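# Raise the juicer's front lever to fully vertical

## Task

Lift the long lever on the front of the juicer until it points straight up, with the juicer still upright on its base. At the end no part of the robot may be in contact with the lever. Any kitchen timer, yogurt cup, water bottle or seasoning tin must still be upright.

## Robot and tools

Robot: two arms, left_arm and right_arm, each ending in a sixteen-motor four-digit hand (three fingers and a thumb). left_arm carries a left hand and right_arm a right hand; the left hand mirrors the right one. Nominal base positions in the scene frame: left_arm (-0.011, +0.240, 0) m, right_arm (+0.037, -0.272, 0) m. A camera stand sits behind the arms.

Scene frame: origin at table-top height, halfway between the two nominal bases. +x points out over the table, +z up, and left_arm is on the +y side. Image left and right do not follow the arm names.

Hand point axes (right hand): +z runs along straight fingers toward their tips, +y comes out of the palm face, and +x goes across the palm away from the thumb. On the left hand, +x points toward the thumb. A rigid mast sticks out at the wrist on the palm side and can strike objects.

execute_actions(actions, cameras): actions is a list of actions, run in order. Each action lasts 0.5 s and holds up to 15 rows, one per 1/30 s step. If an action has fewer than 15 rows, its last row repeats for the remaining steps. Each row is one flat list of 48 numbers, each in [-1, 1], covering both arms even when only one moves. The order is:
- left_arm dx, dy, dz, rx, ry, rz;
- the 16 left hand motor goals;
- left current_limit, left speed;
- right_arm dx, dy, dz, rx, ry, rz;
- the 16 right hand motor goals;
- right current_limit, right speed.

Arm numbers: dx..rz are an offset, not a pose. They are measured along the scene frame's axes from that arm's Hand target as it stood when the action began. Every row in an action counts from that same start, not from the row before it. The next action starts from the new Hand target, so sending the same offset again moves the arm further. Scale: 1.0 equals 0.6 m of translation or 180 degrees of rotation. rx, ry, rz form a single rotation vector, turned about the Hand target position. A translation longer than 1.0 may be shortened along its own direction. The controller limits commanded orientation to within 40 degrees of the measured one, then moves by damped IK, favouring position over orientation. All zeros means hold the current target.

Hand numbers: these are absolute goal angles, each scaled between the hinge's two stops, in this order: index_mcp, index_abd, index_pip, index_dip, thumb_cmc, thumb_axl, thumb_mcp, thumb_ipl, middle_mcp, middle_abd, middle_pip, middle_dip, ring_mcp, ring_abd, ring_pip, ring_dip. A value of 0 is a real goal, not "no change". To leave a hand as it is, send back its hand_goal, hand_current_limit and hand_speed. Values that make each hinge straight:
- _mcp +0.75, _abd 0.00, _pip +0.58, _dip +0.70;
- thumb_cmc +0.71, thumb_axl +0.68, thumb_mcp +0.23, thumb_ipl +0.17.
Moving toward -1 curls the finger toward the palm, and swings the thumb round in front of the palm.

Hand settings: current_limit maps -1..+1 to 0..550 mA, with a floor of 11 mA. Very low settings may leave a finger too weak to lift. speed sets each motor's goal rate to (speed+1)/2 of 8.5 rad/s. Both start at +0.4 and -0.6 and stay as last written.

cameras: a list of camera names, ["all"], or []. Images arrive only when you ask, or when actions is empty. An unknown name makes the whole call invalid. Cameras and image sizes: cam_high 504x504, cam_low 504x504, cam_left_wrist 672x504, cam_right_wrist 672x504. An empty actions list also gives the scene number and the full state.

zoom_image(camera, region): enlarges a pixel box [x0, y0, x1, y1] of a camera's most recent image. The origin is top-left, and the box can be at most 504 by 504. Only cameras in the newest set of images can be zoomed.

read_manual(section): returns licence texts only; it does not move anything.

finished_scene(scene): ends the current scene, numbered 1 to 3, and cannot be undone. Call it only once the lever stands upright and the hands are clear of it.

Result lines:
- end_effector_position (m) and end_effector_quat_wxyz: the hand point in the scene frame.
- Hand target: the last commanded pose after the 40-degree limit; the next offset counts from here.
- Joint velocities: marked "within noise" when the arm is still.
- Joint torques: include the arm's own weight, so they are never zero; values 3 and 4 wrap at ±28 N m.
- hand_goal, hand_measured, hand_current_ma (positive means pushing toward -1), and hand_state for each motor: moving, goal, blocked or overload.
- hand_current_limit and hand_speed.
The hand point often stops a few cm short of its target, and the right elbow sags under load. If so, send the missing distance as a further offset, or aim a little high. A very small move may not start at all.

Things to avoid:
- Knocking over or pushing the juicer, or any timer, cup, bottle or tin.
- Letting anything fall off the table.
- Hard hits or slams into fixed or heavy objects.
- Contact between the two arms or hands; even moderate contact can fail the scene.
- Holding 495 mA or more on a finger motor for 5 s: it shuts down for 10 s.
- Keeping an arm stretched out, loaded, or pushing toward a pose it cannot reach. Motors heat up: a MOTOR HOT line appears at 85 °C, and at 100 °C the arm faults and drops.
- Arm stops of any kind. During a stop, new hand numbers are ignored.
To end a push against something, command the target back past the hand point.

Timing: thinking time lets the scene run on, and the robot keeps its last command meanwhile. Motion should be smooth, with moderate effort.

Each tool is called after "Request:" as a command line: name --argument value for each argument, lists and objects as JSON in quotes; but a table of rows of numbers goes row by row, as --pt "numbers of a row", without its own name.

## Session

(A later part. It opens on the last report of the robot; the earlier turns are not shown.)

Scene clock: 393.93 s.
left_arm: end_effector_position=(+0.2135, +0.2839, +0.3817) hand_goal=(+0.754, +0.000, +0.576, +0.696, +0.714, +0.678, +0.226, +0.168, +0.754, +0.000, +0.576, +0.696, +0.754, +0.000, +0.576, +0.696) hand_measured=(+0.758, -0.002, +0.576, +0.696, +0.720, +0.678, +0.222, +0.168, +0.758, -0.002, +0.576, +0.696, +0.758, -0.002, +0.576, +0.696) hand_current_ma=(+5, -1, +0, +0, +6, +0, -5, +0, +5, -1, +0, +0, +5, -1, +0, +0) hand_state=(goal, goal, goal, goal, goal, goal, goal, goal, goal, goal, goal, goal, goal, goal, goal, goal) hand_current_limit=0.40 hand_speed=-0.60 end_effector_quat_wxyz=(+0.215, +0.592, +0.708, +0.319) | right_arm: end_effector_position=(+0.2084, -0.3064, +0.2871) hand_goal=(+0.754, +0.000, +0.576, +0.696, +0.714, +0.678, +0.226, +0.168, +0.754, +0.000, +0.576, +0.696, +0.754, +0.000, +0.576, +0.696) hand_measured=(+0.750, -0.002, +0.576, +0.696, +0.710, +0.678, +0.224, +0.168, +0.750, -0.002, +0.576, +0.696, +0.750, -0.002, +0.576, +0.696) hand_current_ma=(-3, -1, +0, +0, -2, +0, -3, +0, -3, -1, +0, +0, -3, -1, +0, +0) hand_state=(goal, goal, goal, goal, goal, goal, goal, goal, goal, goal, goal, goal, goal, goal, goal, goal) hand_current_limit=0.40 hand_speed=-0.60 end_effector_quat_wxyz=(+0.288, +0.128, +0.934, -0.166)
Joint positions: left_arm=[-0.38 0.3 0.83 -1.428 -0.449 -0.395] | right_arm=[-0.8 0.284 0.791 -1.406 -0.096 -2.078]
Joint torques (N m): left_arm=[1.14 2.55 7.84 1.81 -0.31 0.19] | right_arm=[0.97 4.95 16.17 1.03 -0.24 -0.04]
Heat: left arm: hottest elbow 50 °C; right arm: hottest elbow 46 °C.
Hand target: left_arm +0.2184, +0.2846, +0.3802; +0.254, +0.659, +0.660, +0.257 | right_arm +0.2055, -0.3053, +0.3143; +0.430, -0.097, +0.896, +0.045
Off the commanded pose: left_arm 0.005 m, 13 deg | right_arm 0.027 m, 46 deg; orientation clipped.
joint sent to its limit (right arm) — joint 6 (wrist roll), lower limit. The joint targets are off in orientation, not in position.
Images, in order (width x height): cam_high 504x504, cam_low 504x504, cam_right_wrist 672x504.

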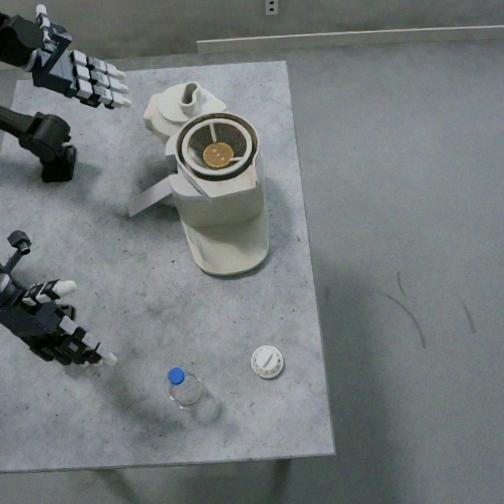

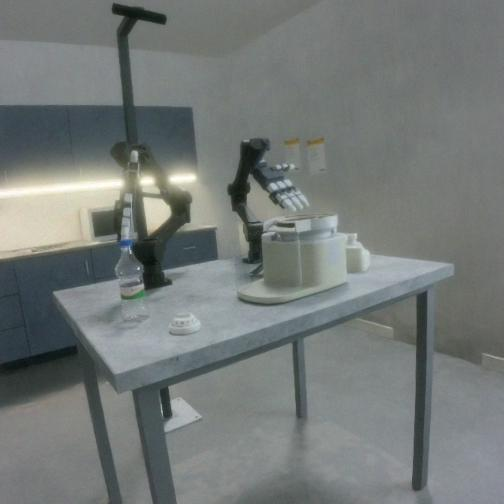

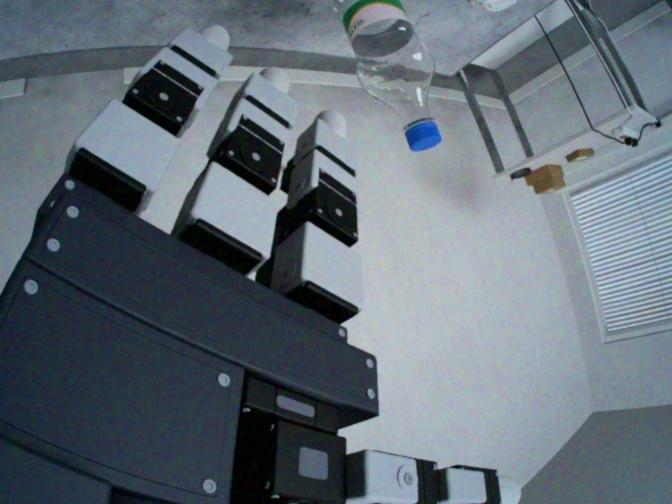

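Request:
execute_actions --actions '[[[0,0,0,0,0,0,0.754,0,0.576,0.696,0.714,0.678,0.226,0.168,0.754,0,0.576,0.696,0.754,0,0.576,0.696,0.4,-0.6,0.1,0.07,0.02,0,0,0,0.754,0,0.576,0.696,0.714,0.678,0.226,0.168,0.754,0,0.576,0.696,0.754,0,0.576,0.696,0.4,-0.6]],[[0,0,0,0,0,0,0.754,0,0.576,0.696,0.714,0.678,0.226,0.168,0.754,0,0.576,0.696,0.754,0,0.576,0.696,0.4,-0.6,0.1,0.07,0.01,0,0,0,0.754,0,0.576,0.696,0.714,0.678,0.226,0.168,0.754,0,0.576,0.696,0.754,0,0.576,0.696,0.4,-0.6]]]' --cameras '["cam_high","cam_right_wrist"]'

Scene clock: 408.67 s.
left_arm: end_effector_position=(+0.2192, +0.2839, +0.3732) hand_goal=(+0.754, +0.000, +0.576, +0.696, +0.714, +0.678, +0.226, +0.168, +0.754, +0.000, +0.576, +0.696, +0.754, +0.000, +0.576, +0.696) hand_measured=(+0.758, +0.000, +0.576, +0.696, +0.720, +0.678, +0.222, +0.168, +0.758, -0.002, +0.576, +0.696, +0.758, +0.000, +0.576, +0.696) hand_current_ma=(+5, -1, +0, +0, +7, +0, -5, +0, +5, -1, +0, +0, +5, -1, +0, +0) hand_state=(goal, goal, goal, goal, goal, goal, goal, goal, goal, goal, goal, goal, goal, goal, goal, goal) hand_current_limit=0.40 hand_speed=-0.60 end_effector_quat_wxyz=(+0.253, +0.654, +0.665, +0.258) | right_arm: end_effector_position=(+0.3212, -0.2230, +0.3286) hand_goal=(+0.754, +0.000, +0.576, +0.696, +0.714, +0.678, +0.226, +0.168, +0.754, +0.000, +0.576, +0.696, +0.754, +0.000, +0.576, +0.696) hand_measured=(+0.752, -0.002, +0.576, +0.696, +0.712, +0.678, +0.224, +0.168, +0.752, -0.002, +0.576, +0.696, +0.752, -0.002, +0.576, +0.696) hand_current_ma=(-1, -1, +0, +0, -1, +0, -3, +0, -1, -1, +0, +0, -1, -1, +0, +0) hand_state=(goal, goal, goal, goal, goal, goal, goal, goal, goal, goal, goal, goal, goal, goal, goal, goal) hand_current_limit=0.40 hand_speed=-0.60 end_effector_quat_wxyz=(+0.425, -0.099, +0.899, +0.044)
Joint positions: left_arm=[0.338 0.289 0.83 -1.398 0.216 0.243] | right_arm=[-0.379 0.587 0.791 -0.989 -0.454 -1.99]
Joint torques (N m): left_arm=[1.14 3.25 10.11 0.58 0.33 0.19] | right_arm=[0.85 0.5 11.81 1.88 -0.58 0.29]
Heat: left arm: hottest elbow 46 °C; right arm: hottest elbow 52 °C.
Hand target: left_arm +0.2184, +0.2847, +0.3802; +0.254, +0.658, +0.660, +0.257 | right_arm +0.3254, -0.2212, +0.3323; +0.430, -0.097, +0.896, +0.045
Off the commanded pose: left_arm 0.007 m, 1 deg | right_arm 0.006 m, 1 deg.
Images, in order (width x height): cam_high 504x504, cam_right_wrist 672x504.

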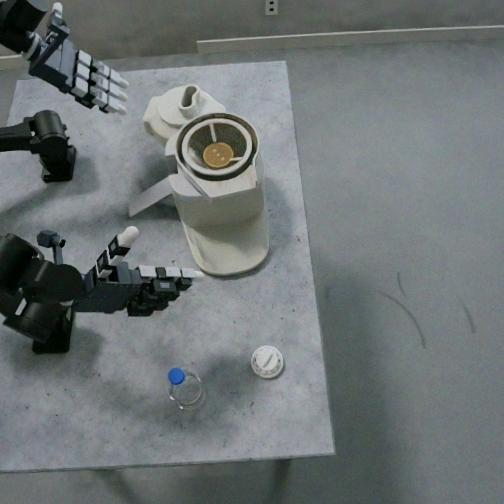

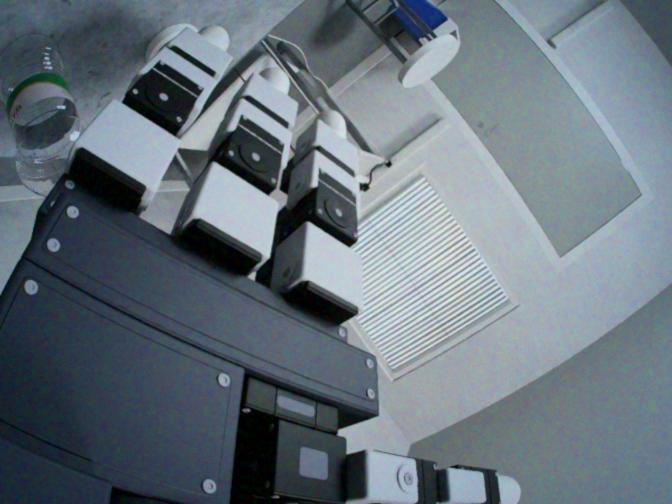

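Request:
execute_actions --actions '[[[0,0,0,0,0,0,0.754,0,0.576,0.696,0.714,0.678,0.226,0.168,0.754,0,0.576,0.696,0.754,0,0.576,0.696,0.4,-0.6,-0.05,0,0,0.058,-0.0116,0.1286,-0.35,0,-0.8,-0.2,0.714,0.678,0.226,0.168,-0.35,0,-0.8,-0.2,0.754,0,0.576,0.696,0.8,-0.6]],[[0,0,0,0,0,0,0.754,0,0.576,0.696,0.714,0.678,0.226,0.168,0.754,0,0.576,0.696,0.754,0,0.576,0.696,0.4,-0.6,-0.06,0,0,0.058,-0.0116,0.1286,-0.35,0,-0.8,-0.2,0.714,0.678,0.226,0.168,-0.35,0,-0.8,-0.2,0.754,0,0.576,0.696,0.8,-0.6]],[[0,0,0,0,0,0,0.754,0,0.576,0.696,0.714,0.678,0.226,0.168,0.754,0,0.576,0.696,0.754,0,0.576,0.696,0.4,-0.6,-0.05,0,-0.05,0.058,-0.0116,0.1286,-0.35,0,-0.8,-0.2,0.714,0.678,0.226,0.168,-0.35,0,-0.8,-0.2,0.754,0,0.576,0.696,0.8,-0.6]]]' --cameras '["cam_high","cam_right_wrist"]'

Scene clock: 487.13 s.
left_arm: end_effector_position=(+0.2190, +0.2839, +0.3726) hand_goal=(+0.754, +0.000, +0.576, +0.696, +0.714, +0.678, +0.226, +0.168, +0.754, +0.000, +0.576, +0.696, +0.754, +0.000, +0.576, +0.696) hand_measured=(+0.758, +0.000, +0.576, +0.696, +0.720, +0.678, +0.222, +0.168, +0.758, -0.002, +0.576, +0.696, +0.758, +0.000, +0.576, +0.696) hand_current_ma=(+5, -1, +0, +0, +7, +0, -5, +0, +5, -1, +0, +0, +5, -1, +0, +0) hand_state=(goal, goal, goal, goal, goal, goal, goal, goal, goal, goal, goal, goal, goal, goal, goal, goal) hand_current_limit=0.40 hand_speed=-0.60 end_effector_quat_wxyz=(+0.255, +0.657, +0.661, +0.255) | right_arm: end_effector_position=(+0.2352, -0.2175, +0.3073) hand_goal=(-0.350, +0.000, -0.800, -0.200, +0.714, +0.678, +0.226, +0.168, -0.350, +0.000, -0.800, -0.200, +0.754, +0.000, +0.576, +0.696) hand_measured=(-0.342, -0.002, -0.762, -0.190, +0.716, +0.678, +0.224, +0.168, -0.344, -0.002, -0.760, -0.190, +0.756, -0.002, +0.576, +0.696) hand_current_ma=(+9, -1, +81, +12, +1, +0, -2, +0, +8, -1, +84, +11, +2, -1, +0, +0) hand_state=(goal, goal, blocked, goal, goal, goal, goal, goal, goal, goal, blocked, goal, goal, goal, goal, goal) hand_current_limit=0.80 hand_speed=-0.60 end_effector_quat_wxyz=(+0.612, -0.210, +0.679, +0.346)
Joint positions: left_arm=[0.379 0.292 0.83 -1.406 0.252 0.283] | right_arm=[-0.731 0.643 0.394 -0.473 -1.555 -2.079]
Joint torques (N m): left_arm=[1.2 3.31 10.22 0.53 0.37 0.18] | right_arm=[-1.03 0.21 9.44 1.03 -1.06 0.11]
Heat: left arm: hottest elbow 44 °C; right arm: hottest elbow 51 °C.
Hand target: left_arm +0.2183, +0.2847, +0.3802; +0.254, +0.658, +0.660, +0.257 | right_arm +0.2294, -0.2213, +0.3022; +0.409, -0.449, +0.627, +0.487
Off the commanded pose: left_arm 0.008 m, 0 deg | right_arm 0.009 m, 44 deg; orientation clipped.
joint sent to its limit (right arm) — joint 5 (wrist yaw), lower limit; joint 6 (wrist roll), lower limit. The joint targets are off in position and orientation.
Images, in order (width x height): cam_high 504x504, cam_right_wrist 672x504.

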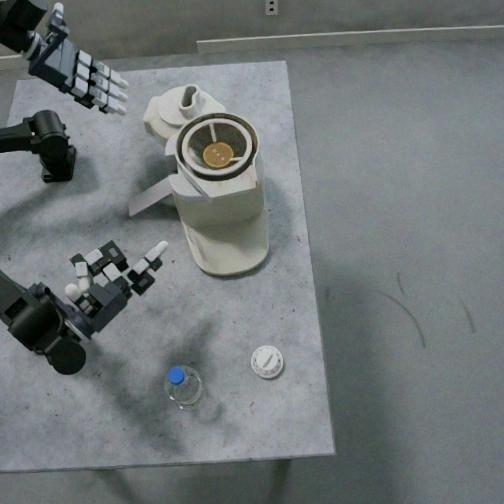

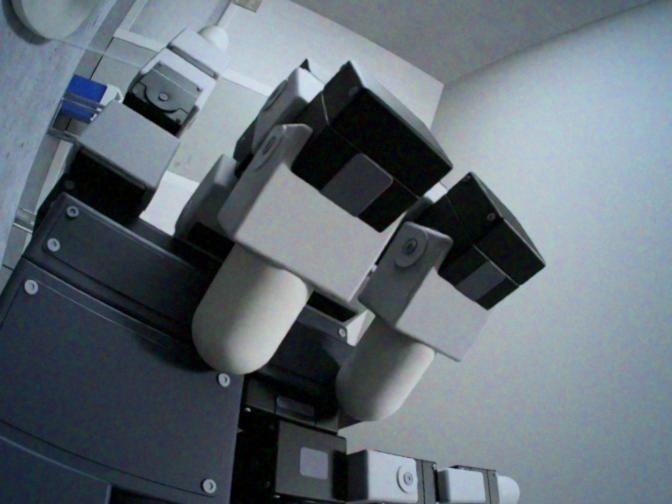

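Request:
execute_actions --actions '[[[0,0,0,0,0,0,0.754,0,0.576,0.696,0.714,0.678,0.226,0.168,0.754,0,0.576,0.696,0.754,0,0.576,0.696,0.4,-0.6,0.03,0.1,0,0,0,-0.03,-0.35,0,-0.75,-0.2,0.714,0.678,0.226,0.168,-0.35,0,-0.75,-0.2,0.754,0,0.576,0.696,0.8,-0.6]],[[0,0,0,0,0,0,0.754,0,0.576,0.696,0.714,0.678,0.226,0.168,0.754,0,0.576,0.696,0.754,0,0.576,0.696,0.4,-0.6,-0.03,0.095,0,-0.005,0.0045,-0.03,-0.35,0,-0.75,-0.2,0.714,0.678,0.226,0.168,-0.35,0,-0.75,-0.2,0.754,0,0.576,0.696,0.8,-0.6]]]' --cameras '["cam_high","cam_low","cam_right_wrist"]'

Scene clock: 534.33 s.
left_arm: end_effector_position=(+0.2190, +0.2839, +0.3726) hand_goal=(+0.754, +0.000, +0.576, +0.696, +0.714, +0.678, +0.226, +0.168, +0.754, +0.000, +0.576, +0.696, +0.754, +0.000, +0.576, +0.696) hand_measured=(+0.758, +0.000, +0.576, +0.696, +0.720, +0.678, +0.222, +0.168, +0.758, -0.002, +0.576, +0.696, +0.758, +0.000, +0.576, +0.696) hand_current_ma=(+5, -1, +0, +0, +7, +0, -5, +0, +5, -1, +0, +0, +5, -1, +0, +0) hand_state=(goal, goal, goal, goal, goal, goal, goal, goal, goal, goal, goal, goal, goal, goal, goal, goal) hand_current_limit=0.40 hand_speed=-0.60 end_effector_quat_wxyz=(+0.255, +0.657, +0.661, +0.255) | right_arm: end_effector_position=(+0.2203, -0.1058, +0.2808) hand_goal=(-0.350, +0.000, -0.750, -0.200, +0.714, +0.678, +0.226, +0.168, -0.350, +0.000, -0.750, -0.200, +0.754, +0.000, +0.576, +0.696) hand_measured=(-0.348, -0.002, -0.748, -0.196, +0.716, +0.678, +0.226, +0.168, -0.348, -0.002, -0.748, -0.196, +0.758, -0.002, +0.576, +0.696) hand_current_ma=(+2, -1, +0, +4, +2, +0, +0, +0, +2, -1, +1, +4, +3, -1, +0, +0) hand_state=(goal, goal, goal, goal, goal, goal, goal, goal, goal, goal, goal, goal, goal, goal, goal, goal) hand_current_limit=0.80 hand_speed=-0.60 end_effector_quat_wxyz=(+0.444, -0.352, +0.683, +0.461)
Joint positions: left_arm=[0.379 0.292 0.83 -1.406 0.252 0.283] | right_arm=[-0.117 0.755 0.436 -0.532 -1.329 -2.079]
Joint torques (N m): left_arm=[1.2 3.31 10.24 0.53 0.37 0.18] | right_arm=[1.03 -0.21 16.17 0.43 -1.03 0.08]
Heat: left arm: hottest elbow 44 °C; right arm: hottest elbow 46 °C.
Hand target: left_arm +0.2183, +0.2847, +0.3802; +0.254, +0.658, +0.660, +0.257 | right_arm +0.2295, -0.1043, +0.3022; +0.445, -0.388, +0.673, +0.445
Off the commanded pose: left_arm 0.008 m, 0 deg | right_arm 0.023 m, 5 deg.
joint sent to its limit (right arm) — joint 6 (wrist roll), lower limit. The joint targets still meet the commanded pose.
Images, in order (width x height): cam_high 504x504, cam_low 504x504, cam_right_wrist 672x504.

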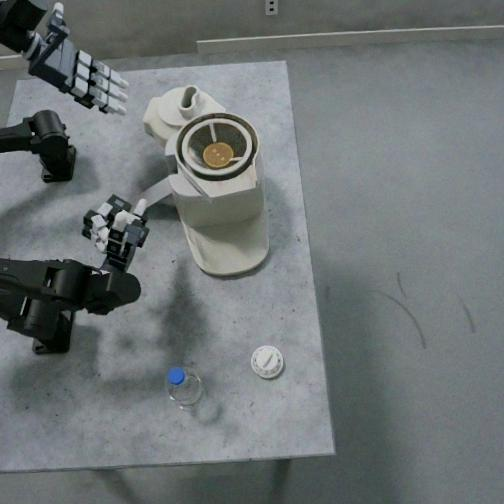

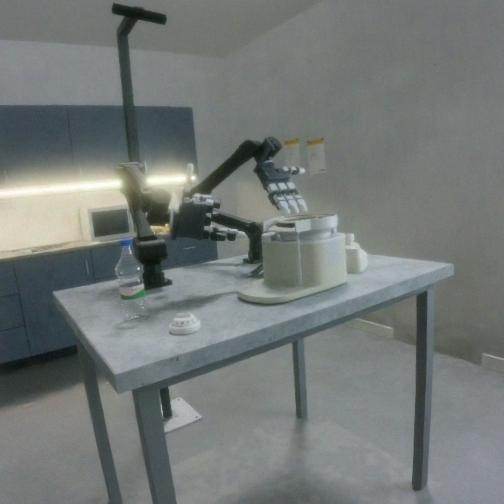

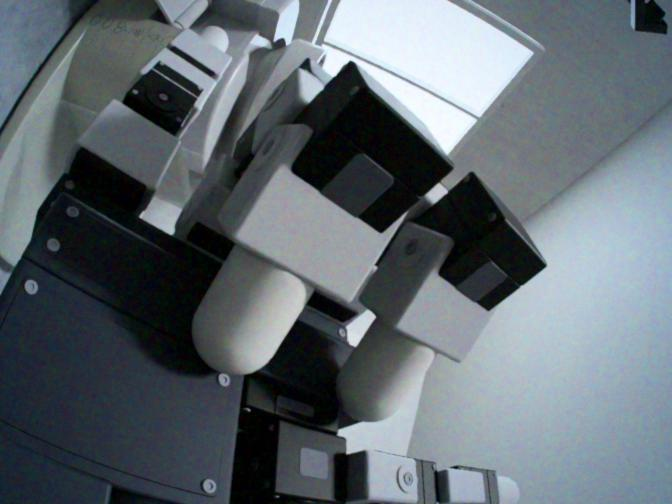

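Request:
execute_actions --actions '[[[0,0,0,0,0,0,0.754,0,0.576,0.696,0.714,0.678,0.226,0.168,0.754,0,0.576,0.696,0.754,0,0.576,0.696,0.4,-0.6,-0.005,0.006,-0.08,0,0,0,-0.35,0,-0.75,-0.2,0.714,0.678,0.226,0.168,-0.35,0,-0.75,-0.2,0.754,0,0.576,0.696,0.8,-0.6]],[[0,0,0,0,0,0,0.754,0,0.576,0.696,0.714,0.678,0.226,0.168,0.754,0,0.576,0.696,0.754,0,0.576,0.696,0.4,-0.6,-0.005,0.006,-0.077,0,0,0,-0.35,0,-0.75,-0.2,0.714,0.678,0.226,0.168,-0.35,0,-0.75,-0.2,0.754,0,0.576,0.696,0.8,-0.6]]]' --cameras '["cam_high","cam_low","cam_right_wrist"]'

Request:
zoom_image --camera "cam_high" --region '[80, 150, 230, 300]'

Request:
zoom_image --camera "cam_low" --region '[190, 200, 310, 320]'

Request:
zoom_image --camera "cam_right_wrist" --region '[0, 0, 336, 250]'

Scene clock: 553.60 s.
left_arm: end_effector_position=(+0.2190, +0.2839, +0.3726) hand_goal=(+0.754, +0.000, +0.576, +0.696, +0.714, +0.678, +0.226, +0.168, +0.754, +0.000, +0.576, +0.696, +0.754, +0.000, +0.576, +0.696) hand_measured=(+0.758, +0.000, +0.576, +0.696, +0.720, +0.678, +0.222, +0.168, +0.758, -0.002, +0.576, +0.696, +0.758, +0.000, +0.576, +0.696) hand_current_ma=(+5, -1, +0, +0, +7, +0, -5, +0, +5, -1, +0, +0, +5, -1, +0, +0) hand_state=(goal, goal, goal, goal, goal, goal, goal, goal, goal, goal, goal, goal, goal, goal, goal, goal) hand_current_limit=0.40 hand_speed=-0.60 end_effector_quat_wxyz=(+0.255, +0.657, +0.661, +0.255) | right_arm: end_effector_position=(+0.2261, -0.0990, +0.2119) hand_goal=(-0.350, +0.000, -0.750, -0.200, +0.714, +0.678, +0.226, +0.168, -0.350, +0.000, -0.750, -0.200, +0.754, +0.000, +0.576, +0.696) hand_measured=(-0.348, -0.002, -0.748, -0.196, +0.716, +0.678, +0.226, +0.168, -0.348, -0.002, -0.748, -0.196, +0.758, -0.002, +0.576, +0.696) hand_current_ma=(+2, -1, +0, +4, +2, +0, +0, +0, +2, -1, +1, +4, +3, -1, +0, +0) hand_state=(goal, goal, goal, goal, goal, goal, goal, goal, goal, goal, goal, goal, goal, goal, goal, goal) hand_current_limit=0.80 hand_speed=-0.60 end_effector_quat_wxyz=(+0.449, -0.373, +0.678, +0.447)
Joint positions: left_arm=[0.379 0.292 0.83 -1.406 0.252 0.283] | right_arm=[-0.08 0.925 0.315 -0.198 -1.296 -2.079]
Joint torques (N m): left_arm=[1.2 3.31 10.24 0.53 0.38 0.18] | right_arm=[1.08 -0.56 8.8 1.21 -1.05 0.07]
Heat: left arm: hottest elbow 44 °C; right arm: hottest elbow 49 °C.
Hand target: left_arm +0.2183, +0.2847, +0.3802; +0.254, +0.658, +0.660, +0.257 | right_arm +0.2235, -0.0971, +0.2080; +0.445, -0.388, +0.673, +0.445
Off the commanded pose: left_arm 0.008 m, 0 deg | right_arm 0.005 m, 2 deg.
joint sent to its limit (right arm) — joint 6 (wrist roll), lower limit. The joint targets still meet the commanded pose.
Images, in order (width x height): cam_high 504x504, cam_low 504x504, cam_right_wrist 672x504.

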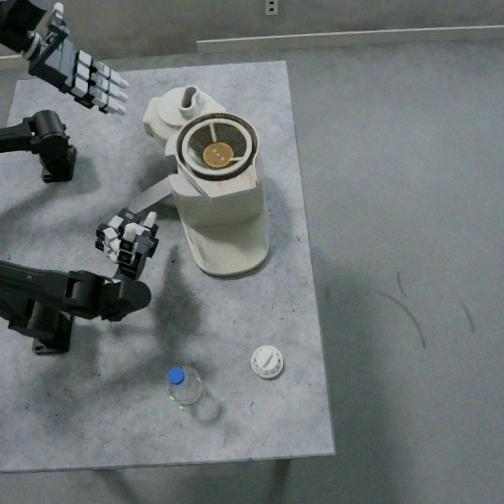

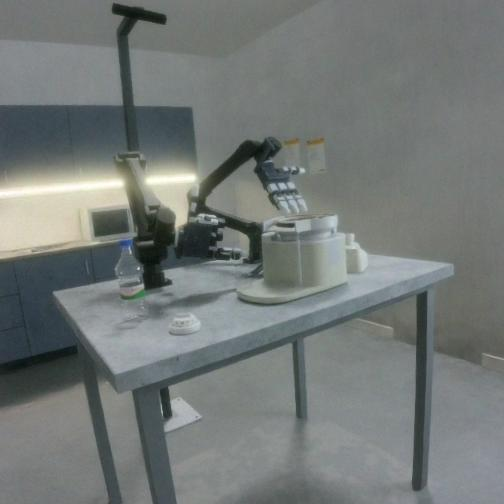

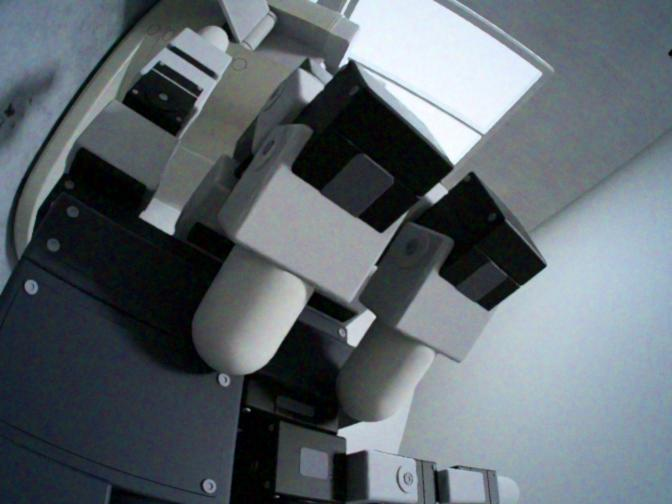

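Scaled by 3.360 from the camera's 504x504 image, which has a finer 720x720 frame.

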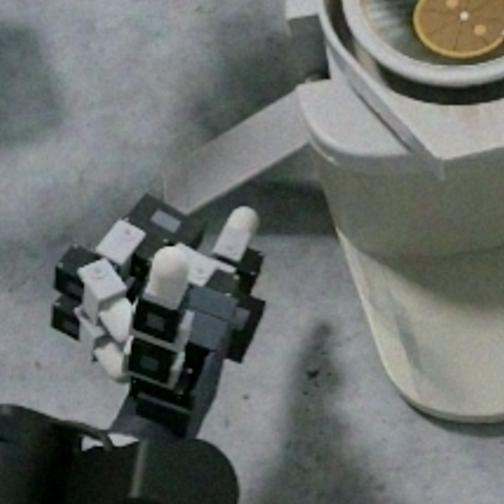

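Scaled by 4.200 from the camera's 504x504 image, which has a finer 720x720 frame.

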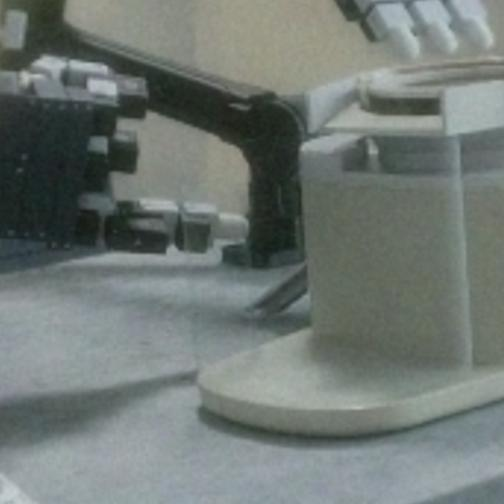

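Scaled by 1.500 from the camera's 672x504 image, which has a finer 960x720 frame.

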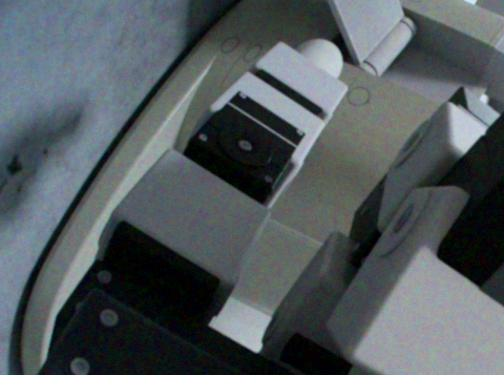

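Request:
execute_actions --actions '[[[0,0,0,0,0,0,0.754,0,0.576,0.696,0.714,0.678,0.226,0.168,0.754,0,0.576,0.696,0.754,0,0.576,0.696,0.4,-0.6,0,0,-0.05,0,0,0,-0.35,0,-0.75,-0.2,0.714,0.678,0.226,0.168,-0.35,0,-0.75,-0.2,0.754,0,0.576,0.696,0.8,-0.6]],[[0,0,0,0,0,0,0.754,0,0.576,0.696,0.714,0.678,0.226,0.168,0.754,0,0.576,0.696,0.754,0,0.576,0.696,0.4,-0.6,0,0,-0.042,0,0,0,-0.35,0,-0.75,-0.2,0.714,0.678,0.226,0.168,-0.35,0,-0.75,-0.2,0.754,0,0.576,0.696,0.8,-0.6]]]' --cameras '["cam_high","cam_low","cam_right_wrist"]'

Request:
zoom_image --camera "cam_high" --region '[80, 150, 230, 300]'

Request:
zoom_image --camera "cam_low" --region '[190, 200, 310, 320]'

Request:
zoom_image --camera "cam_right_wrist" --region '[0, 0, 336, 250]'

Scene clock: 581.47 s.
left_arm: end_effector_position=(+0.2190, +0.2839, +0.3726) hand_goal=(+0.754, +0.000, +0.576, +0.696, +0.714, +0.678, +0.226, +0.168, +0.754, +0.000, +0.576, +0.696, +0.754, +0.000, +0.576, +0.696) hand_measured=(+0.758, +0.000, +0.576, +0.696, +0.720, +0.678, +0.222, +0.168, +0.758, -0.002, +0.576, +0.696, +0.758, +0.000, +0.576, +0.696) hand_current_ma=(+5, -1, +0, +0, +7, +0, -5, +0, +5, -1, +0, +0, +5, -1, +0, +0) hand_state=(goal, goal, goal, goal, goal, goal, goal, goal, goal, goal, goal, goal, goal, goal, goal, goal) hand_current_limit=0.40 hand_speed=-0.60 end_effector_quat_wxyz=(+0.255, +0.657, +0.661, +0.255) | right_arm: end_effector_position=(+0.2261, -0.0990, +0.2119) hand_goal=(-0.350, +0.000, -0.750, -0.200, +0.714, +0.678, +0.226, +0.168, -0.350, +0.000, -0.750, -0.200, +0.754, +0.000, +0.576, +0.696) hand_measured=(-0.348, -0.002, -0.748, -0.196, +0.716, +0.678, +0.226, +0.168, -0.348, -0.002, -0.748, -0.196, +0.758, -0.002, +0.576, +0.696) hand_current_ma=(+2, -1, +0, +4, +2, +0, +0, +0, +2, -1, +1, +4, +3, -1, +0, +0) hand_state=(goal, goal, goal, goal, goal, goal, goal, goal, goal, goal, goal, goal, goal, goal, goal, goal) hand_current_limit=0.80 hand_speed=-0.60 end_effector_quat_wxyz=(+0.449, -0.373, +0.678, +0.447)
Joint positions: left_arm=[0.379 0.292 0.83 -1.406 0.252 0.283] | right_arm=[-0.08 0.925 0.315 -0.198 -1.296 -2.079]
Joint torques (N m): left_arm=[1.14 3.31 10.22 0.53 0.37 0.19] | right_arm=[0.09 -1.49 9.26 0.8 -1.12 0.22]
Heat: left arm: hottest elbow 44 °C; right arm: hottest elbow 48 °C.
Hand target: left_arm +0.2183, +0.2847, +0.3802; +0.254, +0.658, +0.660, +0.257 | right_arm +0.2261, -0.0990, +0.2119; +0.449, -0.373, +0.678, +0.447 (last step not sent: back at the drive's target)
Off the commanded pose: left_arm 0.008 m, 0 deg | right_arm 0.025 m, 0 deg.
pose unreachable (right arm): on one or more control steps of this call, first in action 0 (counted from 0), this arm could not follow its commanded pose, so it was not sent that pose on those steps. It may still have moved: this result reports where it is.
cause: moving toward the commanded pose would bring two parts of the arm too close to each other (joints 3 (elbow) to 6 (wrist roll) lie between them).
Images, in order (width x height): cam_high 504x504, cam_low 504x504, cam_right_wrist 672x504.

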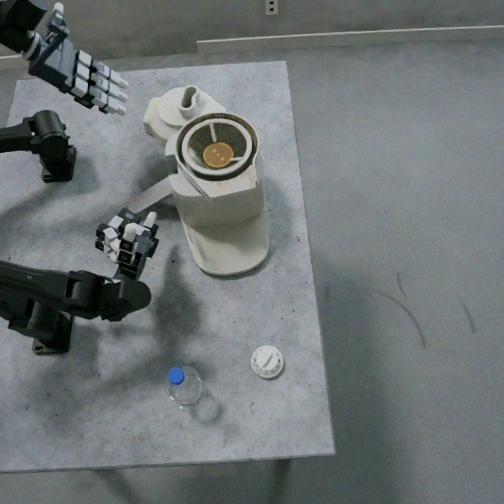

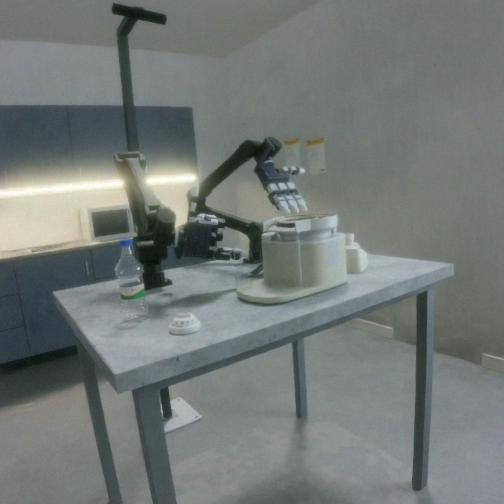

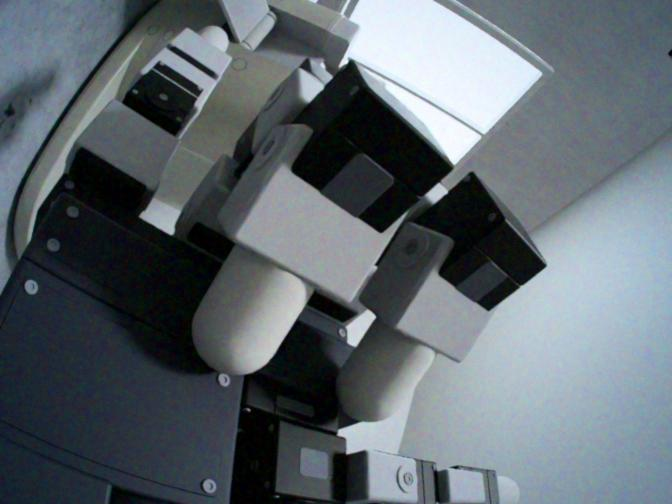

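Scaled by 3.360 from the camera's 504x504 image, which has a finer 720x720 frame.

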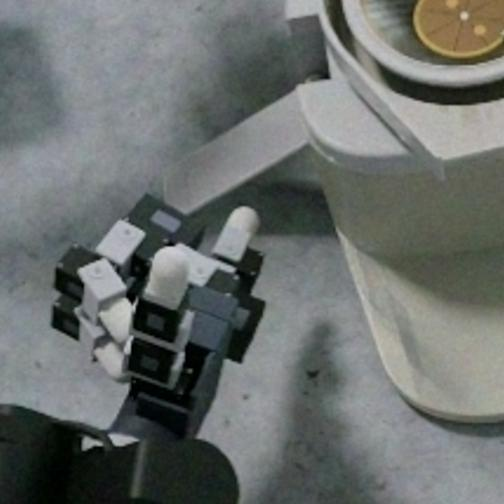

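Scaled by 4.200 from the camera's 504x504 image, which has a finer 720x720 frame.

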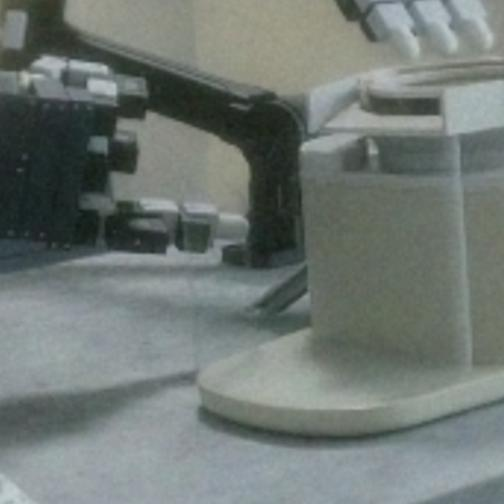

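Scaled by 1.500 from the camera's 672x504 image, which has a finer 960x720 frame.

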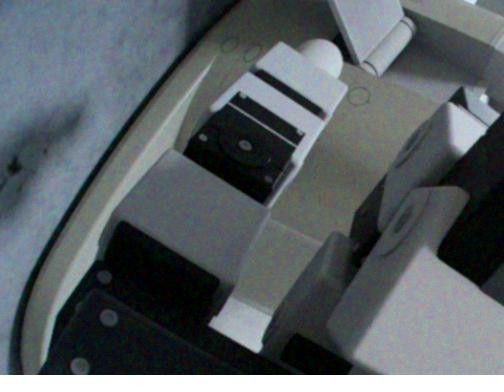

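Request:
execute_actions --actions '[[[0,0,0,0,0,0,0.754,0,0.576,0.696,0.714,0.678,0.226,0.168,0.754,0,0.576,0.696,0.754,0,0.576,0.696,0.4,-0.6,0,-0.04,0.07,0,0,0,-0.35,0,-0.75,-0.2,0.714,0.678,0.226,0.168,-0.35,0,-0.75,-0.2,0.754,0,0.35,0.35,0.8,-0.6]],[[0,0,0,0,0,0,0.754,0,0.576,0.696,0.714,0.678,0.226,0.168,0.754,0,0.576,0.696,0.754,0,0.576,0.696,0.4,-0.6,0.03,0,0.03,0.0134,0.1346,-0.0896,-0.35,0,-0.75,-0.2,0.714,0.678,0.226,0.168,-0.35,0,-0.75,-0.2,0.754,0,0.3,0.3,0.8,-0.6]],[[0,0,0,0,0,0,0.754,0,0.576,0.696,0.714,0.678,0.226,0.168,0.754,0,0.576,0.696,0.754,0,0.576,0.696,0.4,-0.6,0.03,0,0,0.0134,0.1346,-0.0896,-0.35,0,-0.75,-0.2,0.714,0.678,0.226,0.168,-0.35,0,-0.75,-0.2,0.754,0,0.255,0.363,0.8,-0.6]],[[0,0,0,0,0,0,0.754,0,0.576,0.696,0.714,0.678,0.226,0.168,0.754,0,0.576,0.696,0.754,0,0.576,0.696,0.4,-0.6,0.028,0.005,-0.03,0.0134,0.1346,-0.0896,-0.35,0,-0.75,-0.2,0.714,0.678,0.226,0.168,-0.35,0,-0.75,-0.2,0.754,0,0.255,0.363,0.8,-0.6]]]' --cameras '["cam_high","cam_low","cam_right_wrist"]'

Scene clock: 687.83 s.
left_arm: end_effector_position=(+0.2190, +0.2839, +0.3726) hand_goal=(+0.754, +0.000, +0.576, +0.696, +0.714, +0.678, +0.226, +0.168, +0.754, +0.000, +0.576, +0.696, +0.754, +0.000, +0.576, +0.696) hand_measured=(+0.758, +0.000, +0.576, +0.696, +0.720, +0.678, +0.222, +0.168, +0.758, -0.002, +0.576, +0.696, +0.758, +0.000, +0.576, +0.696) hand_current_ma=(+5, -1, +0, +0, +7, +0, -5, +0, +5, -1, +0, +0, +5, -1, +0, +0) hand_state=(goal, goal, goal, goal, goal, goal, goal, goal, goal, goal, goal, goal, goal, goal, goal, goal) hand_current_limit=0.40 hand_speed=-0.60 end_effector_quat_wxyz=(+0.255, +0.657, +0.661, +0.255) | right_arm: end_effector_position=(+0.2658, -0.1252, +0.2193) hand_goal=(-0.350, +0.000, -0.750, -0.200, +0.714, +0.678, +0.226, +0.168, -0.350, +0.000, -0.750, -0.200, +0.754, +0.000, +0.256, +0.364) hand_measured=(-0.346, -0.002, -0.748, -0.196, +0.720, +0.678, +0.226, +0.168, -0.348, -0.002, -0.748, -0.196, +0.760, -0.002, +0.264, +0.362) hand_current_ma=(+3, -1, +0, +3, +6, +0, -1, +0, +2, -1, +1, +3, +6, -1, +8, -2) hand_state=(goal, goal, goal, goal, goal, goal, goal, goal, goal, goal, goal, goal, goal, goal, goal, goal) hand_current_limit=0.80 hand_speed=-0.60 end_effector_quat_wxyz=(+0.087, +0.269, +0.870, +0.403)
Joint positions: left_arm=[0.379 0.292 0.83 -1.406 0.252 0.283] | right_arm=[0.02 0.373 0.385 -1.069 -0.71 -0.769]
Joint torques (N m): left_arm=[1.2 3.31 10.22 0.53 0.37 0.18] | right_arm=[0.79 2.08 16.96 1.5 -0.86 0.15]
Heat: left arm: hottest elbow 45 °C; right arm: hottest elbow 47 °C.
Hand target: left_arm +0.2183, +0.2847, +0.3802; +0.254, +0.658, +0.660, +0.257 | right_arm +0.2788, -0.1200, +0.2539; +0.128, +0.273, +0.864, +0.404
Off the commanded pose: left_arm 0.008 m, 0 deg | right_arm 0.037 m, 5 deg.
Images, in order (width x height): cam_high 504x504, cam_low 504x504, cam_right_wrist 672x504.

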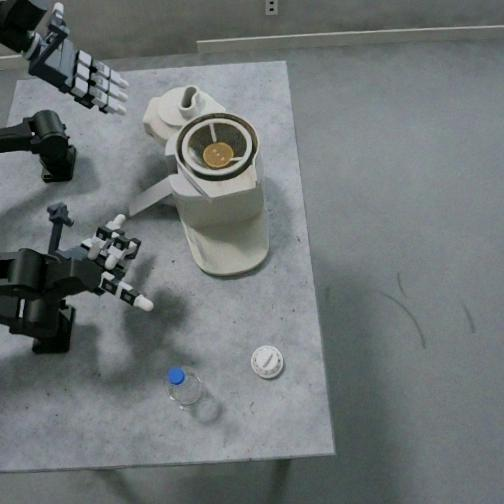

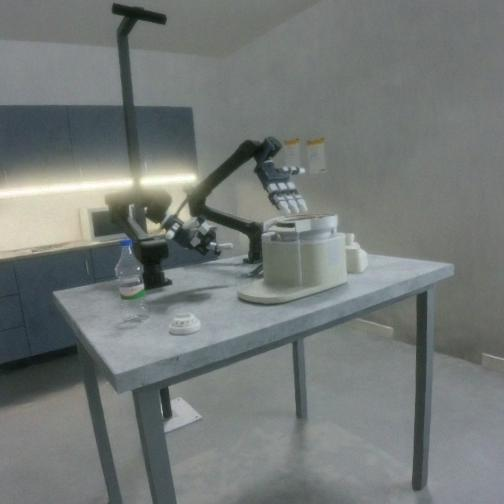

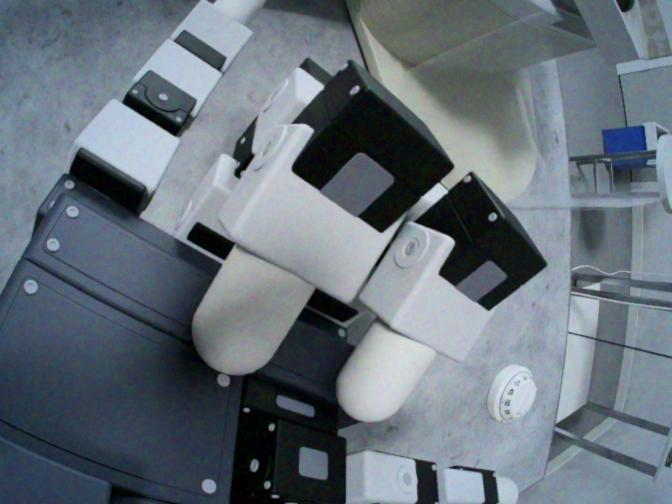

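Request:
execute_actions --actions '[[[0,0,0,0,0,0,0.754,0,0.576,0.696,0.714,0.678,0.226,0.168,0.754,0,0.576,0.696,0.754,0,0.576,0.696,0.4,-0.6,0.02,0.014,-0.08,0,0,0,-0.35,0,-0.75,-0.2,0.714,0.678,0.226,0.168,-0.35,0,-0.75,-0.2,0.754,0,0.255,0.363,0.8,-0.6]],[[0,0,0,0,0,0,0.754,0,0.576,0.696,0.714,0.678,0.226,0.168,0.754,0,0.576,0.696,0.754,0,0.576,0.696,0.4,-0.6,0.018,0.014,-0.08,0,0,0,-0.35,0,-0.75,-0.2,0.714,0.678,0.226,0.168,-0.35,0,-0.75,-0.2,0.754,0,0.255,0.363,0.8,-0.6]]]' --cameras '["cam_high","cam_low","cam_right_wrist"]'

Request:
zoom_image --camera "cam_high" --region '[80, 150, 230, 300]'

Request:
zoom_image --camera "cam_low" --region '[190, 200, 310, 320]'

Request:
zoom_image --camera "cam_right_wrist" --region '[100, 0, 436, 250]'

Scene clock: 704.13 s.
left_arm: end_effector_position=(+0.2190, +0.2839, +0.3726) hand_goal=(+0.754, +0.000, +0.576, +0.696, +0.714, +0.678, +0.226, +0.168, +0.754, +0.000, +0.576, +0.696, +0.754, +0.000, +0.576, +0.696) hand_measured=(+0.758, +0.000, +0.576, +0.696, +0.720, +0.678, +0.222, +0.168, +0.758, -0.002, +0.576, +0.696, +0.758, +0.000, +0.576, +0.696) hand_current_ma=(+5, -1, +0, +0, +7, +0, -5, +0, +5, -1, +0, +0, +5, -1, +0, +0) hand_state=(goal, goal, goal, goal, goal, goal, goal, goal, goal, goal, goal, goal, goal, goal, goal, goal) hand_current_limit=0.40 hand_speed=-0.60 end_effector_quat_wxyz=(+0.255, +0.657, +0.661, +0.255) | right_arm: end_effector_position=(+0.3016, -0.1053, +0.1624) hand_goal=(-0.350, +0.000, -0.750, -0.200, +0.714, +0.678, +0.226, +0.168, -0.350, +0.000, -0.750, -0.200, +0.754, +0.000, +0.256, +0.364) hand_measured=(-0.346, -0.002, -0.748, -0.198, +0.720, +0.678, +0.224, +0.168, -0.346, -0.002, -0.748, -0.198, +0.760, -0.002, +0.262, +0.362) hand_current_ma=(+3, -1, +0, +2, +6, +0, -1, +0, +3, -1, +1, +2, +6, -1, +7, -2) hand_state=(goal, goal, goal, goal, goal, goal, goal, goal, goal, goal, goal, goal, goal, goal, goal, goal) hand_current_limit=0.80 hand_speed=-0.60 end_effector_quat_wxyz=(+0.132, +0.269, +0.865, +0.403)
Joint positions: left_arm=[0.379 0.292 0.83 -1.406 0.252 0.283] | right_arm=[0.201 0.526 0.22 -0.552 -0.56 -0.566]
Joint torques (N m): left_arm=[1.2 3.31 10.24 0.53 0.37 0.18] | right_arm=[0.79 2.02 10.43 1.83 -0.59 0.16]
Heat: left arm: hottest elbow 45 °C; right arm: hottest elbow 48 °C.
Hand target: left_arm +0.2183, +0.2847, +0.3802; +0.254, +0.658, +0.660, +0.257 | right_arm +0.3016, -0.1032, +0.1578; +0.127, +0.273, +0.864, +0.404
Off the commanded pose: left_arm 0.008 m, 0 deg | right_arm 0.005 m, 1 deg.
Images, in order (width x height): cam_high 504x504, cam_low 504x504, cam_right_wrist 672x504.

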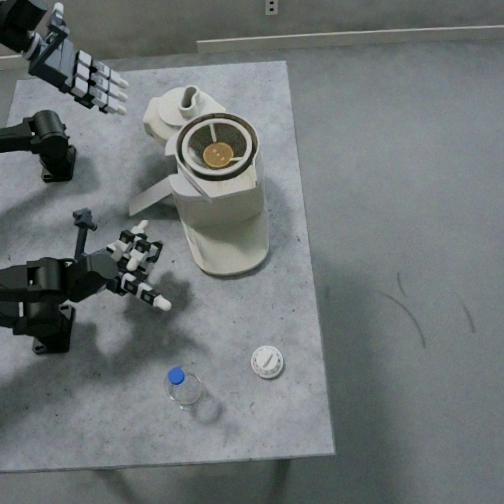

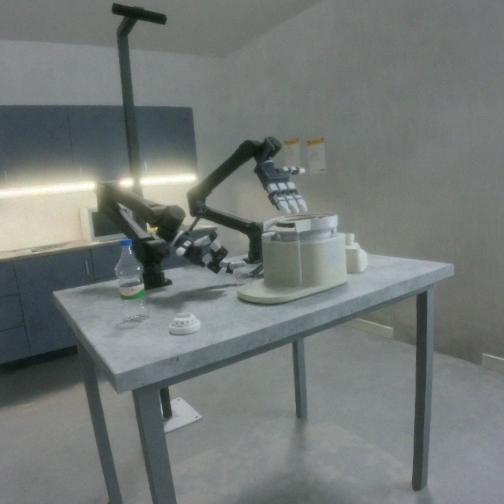

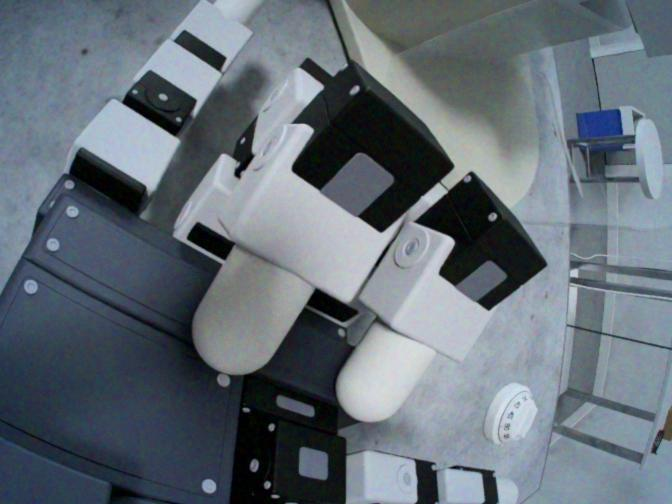

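Scaled by 3.360 from the camera's 504x504 image, which has a finer 720x720 frame.

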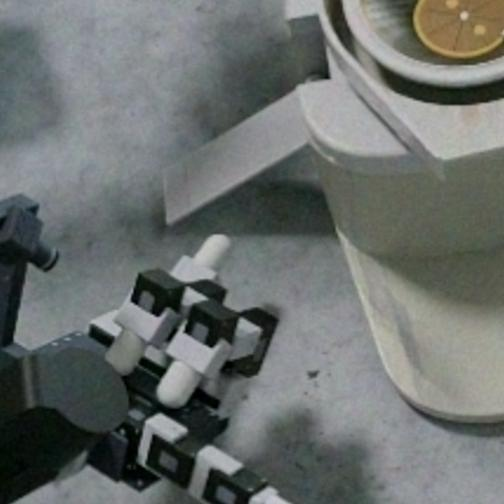

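Scaled by 4.200 from the camera's 504x504 image, which has a finer 720x720 frame.

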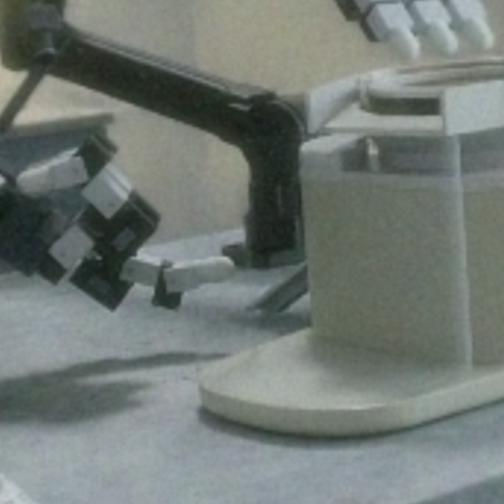

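Scaled by 1.500 from the camera's 672x504 image, which has a finer 960x720 frame.

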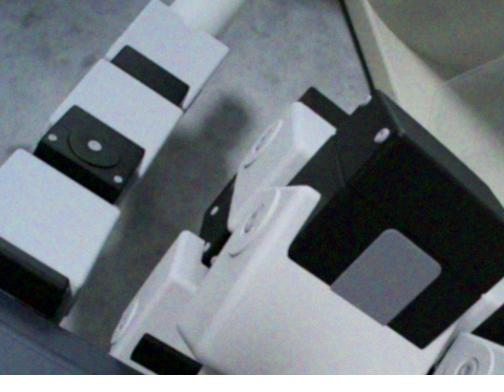

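Request:
execute_actions --actions '[[[0,0,0,0,0,0,0.754,0,0.576,0.696,0.714,0.678,0.226,0.168,0.754,0,0.576,0.696,0.754,0,0.576,0.696,0.4,-0.6,0.008,0.0,-0.058,0,0,0,-0.35,0,-0.75,-0.2,0.714,0.678,0.226,0.168,-0.35,0,-0.75,-0.2,0.754,0,0.255,0.363,0.8,-0.6]]]' --cameras '["cam_high","cam_low","cam_right_wrist"]'

Request:
zoom_image --camera "cam_high" --region '[80, 150, 230, 300]'

Request:
zoom_image --camera "cam_low" --region '[190, 200, 310, 320]'

Scene clock: 722.63 s.
left_arm: end_effector_position=(+0.2190, +0.2839, +0.3726) hand_goal=(+0.754, +0.000, +0.576, +0.696, +0.714, +0.678, +0.226, +0.168, +0.754, +0.000, +0.576, +0.696, +0.754, +0.000, +0.576, +0.696) hand_measured=(+0.758, +0.000, +0.576, +0.696, +0.720, +0.678, +0.222, +0.168, +0.758, -0.002, +0.576, +0.696, +0.758, +0.000, +0.576, +0.696) hand_current_ma=(+5, -1, +0, +0, +7, +0, -5, +0, +5, -1, +0, +0, +5, -1, +0, +0) hand_state=(goal, goal, goal, goal, goal, goal, goal, goal, goal, goal, goal, goal, goal, goal, goal, goal) hand_current_limit=0.40 hand_speed=-0.60 end_effector_quat_wxyz=(+0.255, +0.657, +0.661, +0.255) | right_arm: end_effector_position=(+0.3078, -0.1040, +0.1279) hand_goal=(-0.350, +0.000, -0.750, -0.200, +0.714, +0.678, +0.226, +0.168, -0.350, +0.000, -0.750, -0.200, +0.754, +0.000, +0.256, +0.364) hand_measured=(-0.346, -0.002, -0.748, -0.198, +0.720, +0.678, +0.224, +0.168, -0.346, -0.002, -0.748, -0.198, +0.758, +0.000, +0.258, +0.362) hand_current_ma=(+3, -1, +0, +2, +7, +0, -1, +0, +3, -1, +1, +2, +4, +0, +1, -2) hand_state=(goal, goal, goal, goal, goal, goal, goal, goal, goal, goal, goal, goal, goal, goal, goal, goal) hand_current_limit=0.80 hand_speed=-0.60 end_effector_quat_wxyz=(+0.132, +0.269, +0.865, +0.403)
Joint positions: left_arm=[0.379 0.292 0.83 -1.406 0.252 0.283] | right_arm=[0.201 0.67 0.151 -0.339 -0.561 -0.566]
Joint torques (N m): left_arm=[1.2 3.31 10.24 0.54 0.37 0.18] | right_arm=[0.62 1.08 9.4 1.91 -0.61 0.12]
Heat: left arm: hottest elbow 45 °C; right arm: hottest elbow 49 °C.
Hand target: left_arm +0.2183, +0.2847, +0.3802; +0.254, +0.658, +0.660, +0.257 | right_arm +0.3064, -0.1032, +0.1231; +0.128, +0.272, +0.864, +0.404
Off the commanded pose: left_arm 0.008 m, 0 deg | right_arm 0.005 m, 1 deg.
Images, in order (width x height): cam_high 504x504, cam_low 504x504, cam_right_wrist 672x504.

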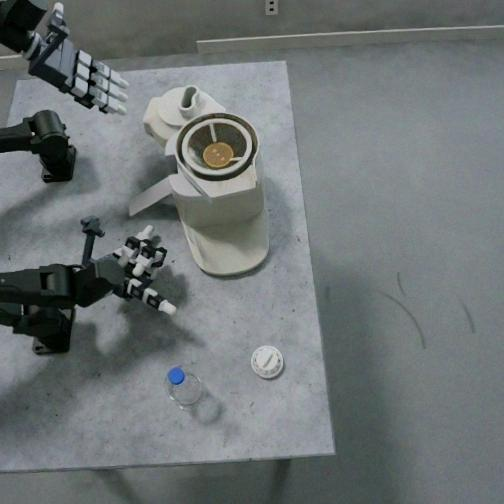

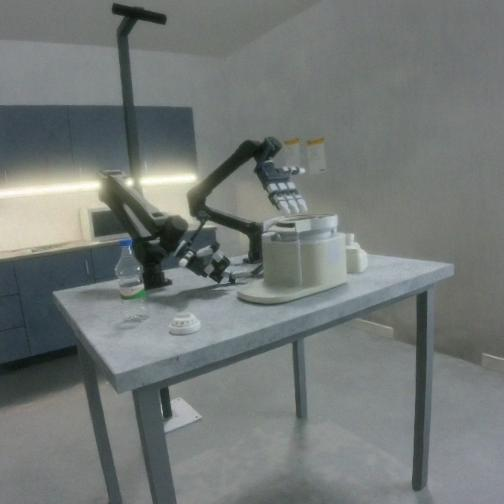

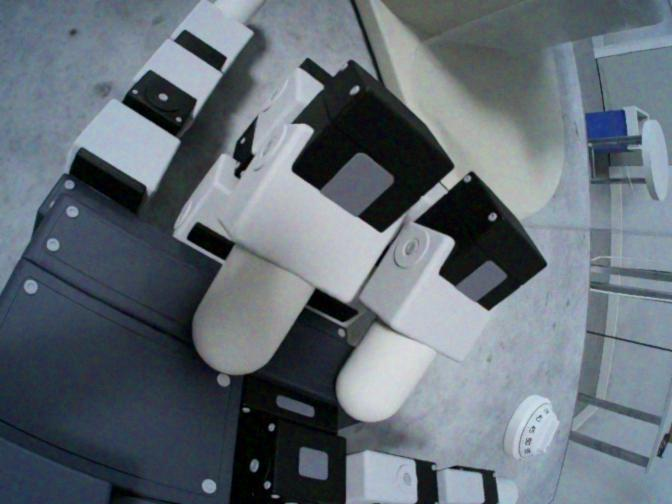

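Scaled by 3.360 from the camera's 504x504 image, which has a finer 720x720 frame.

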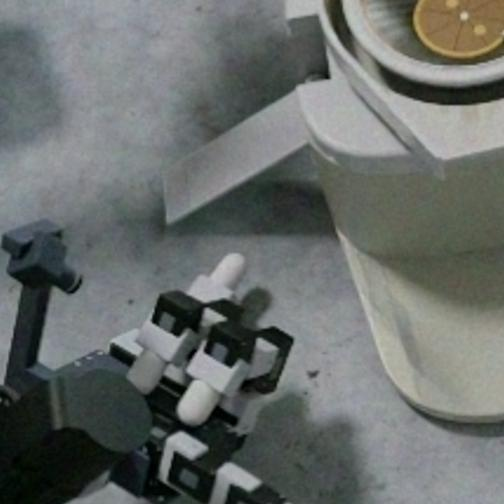

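Scaled by 4.200 from the camera's 504x504 image, which has a finer 720x720 frame.

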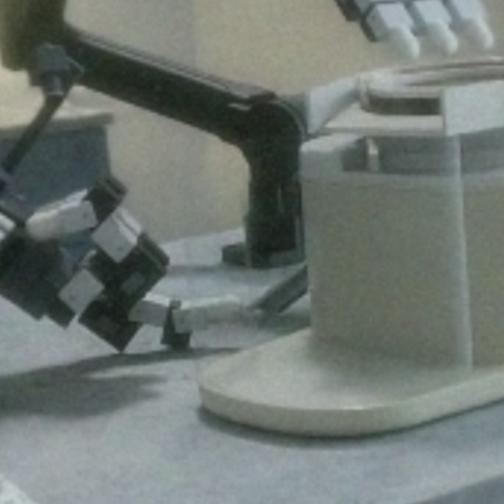

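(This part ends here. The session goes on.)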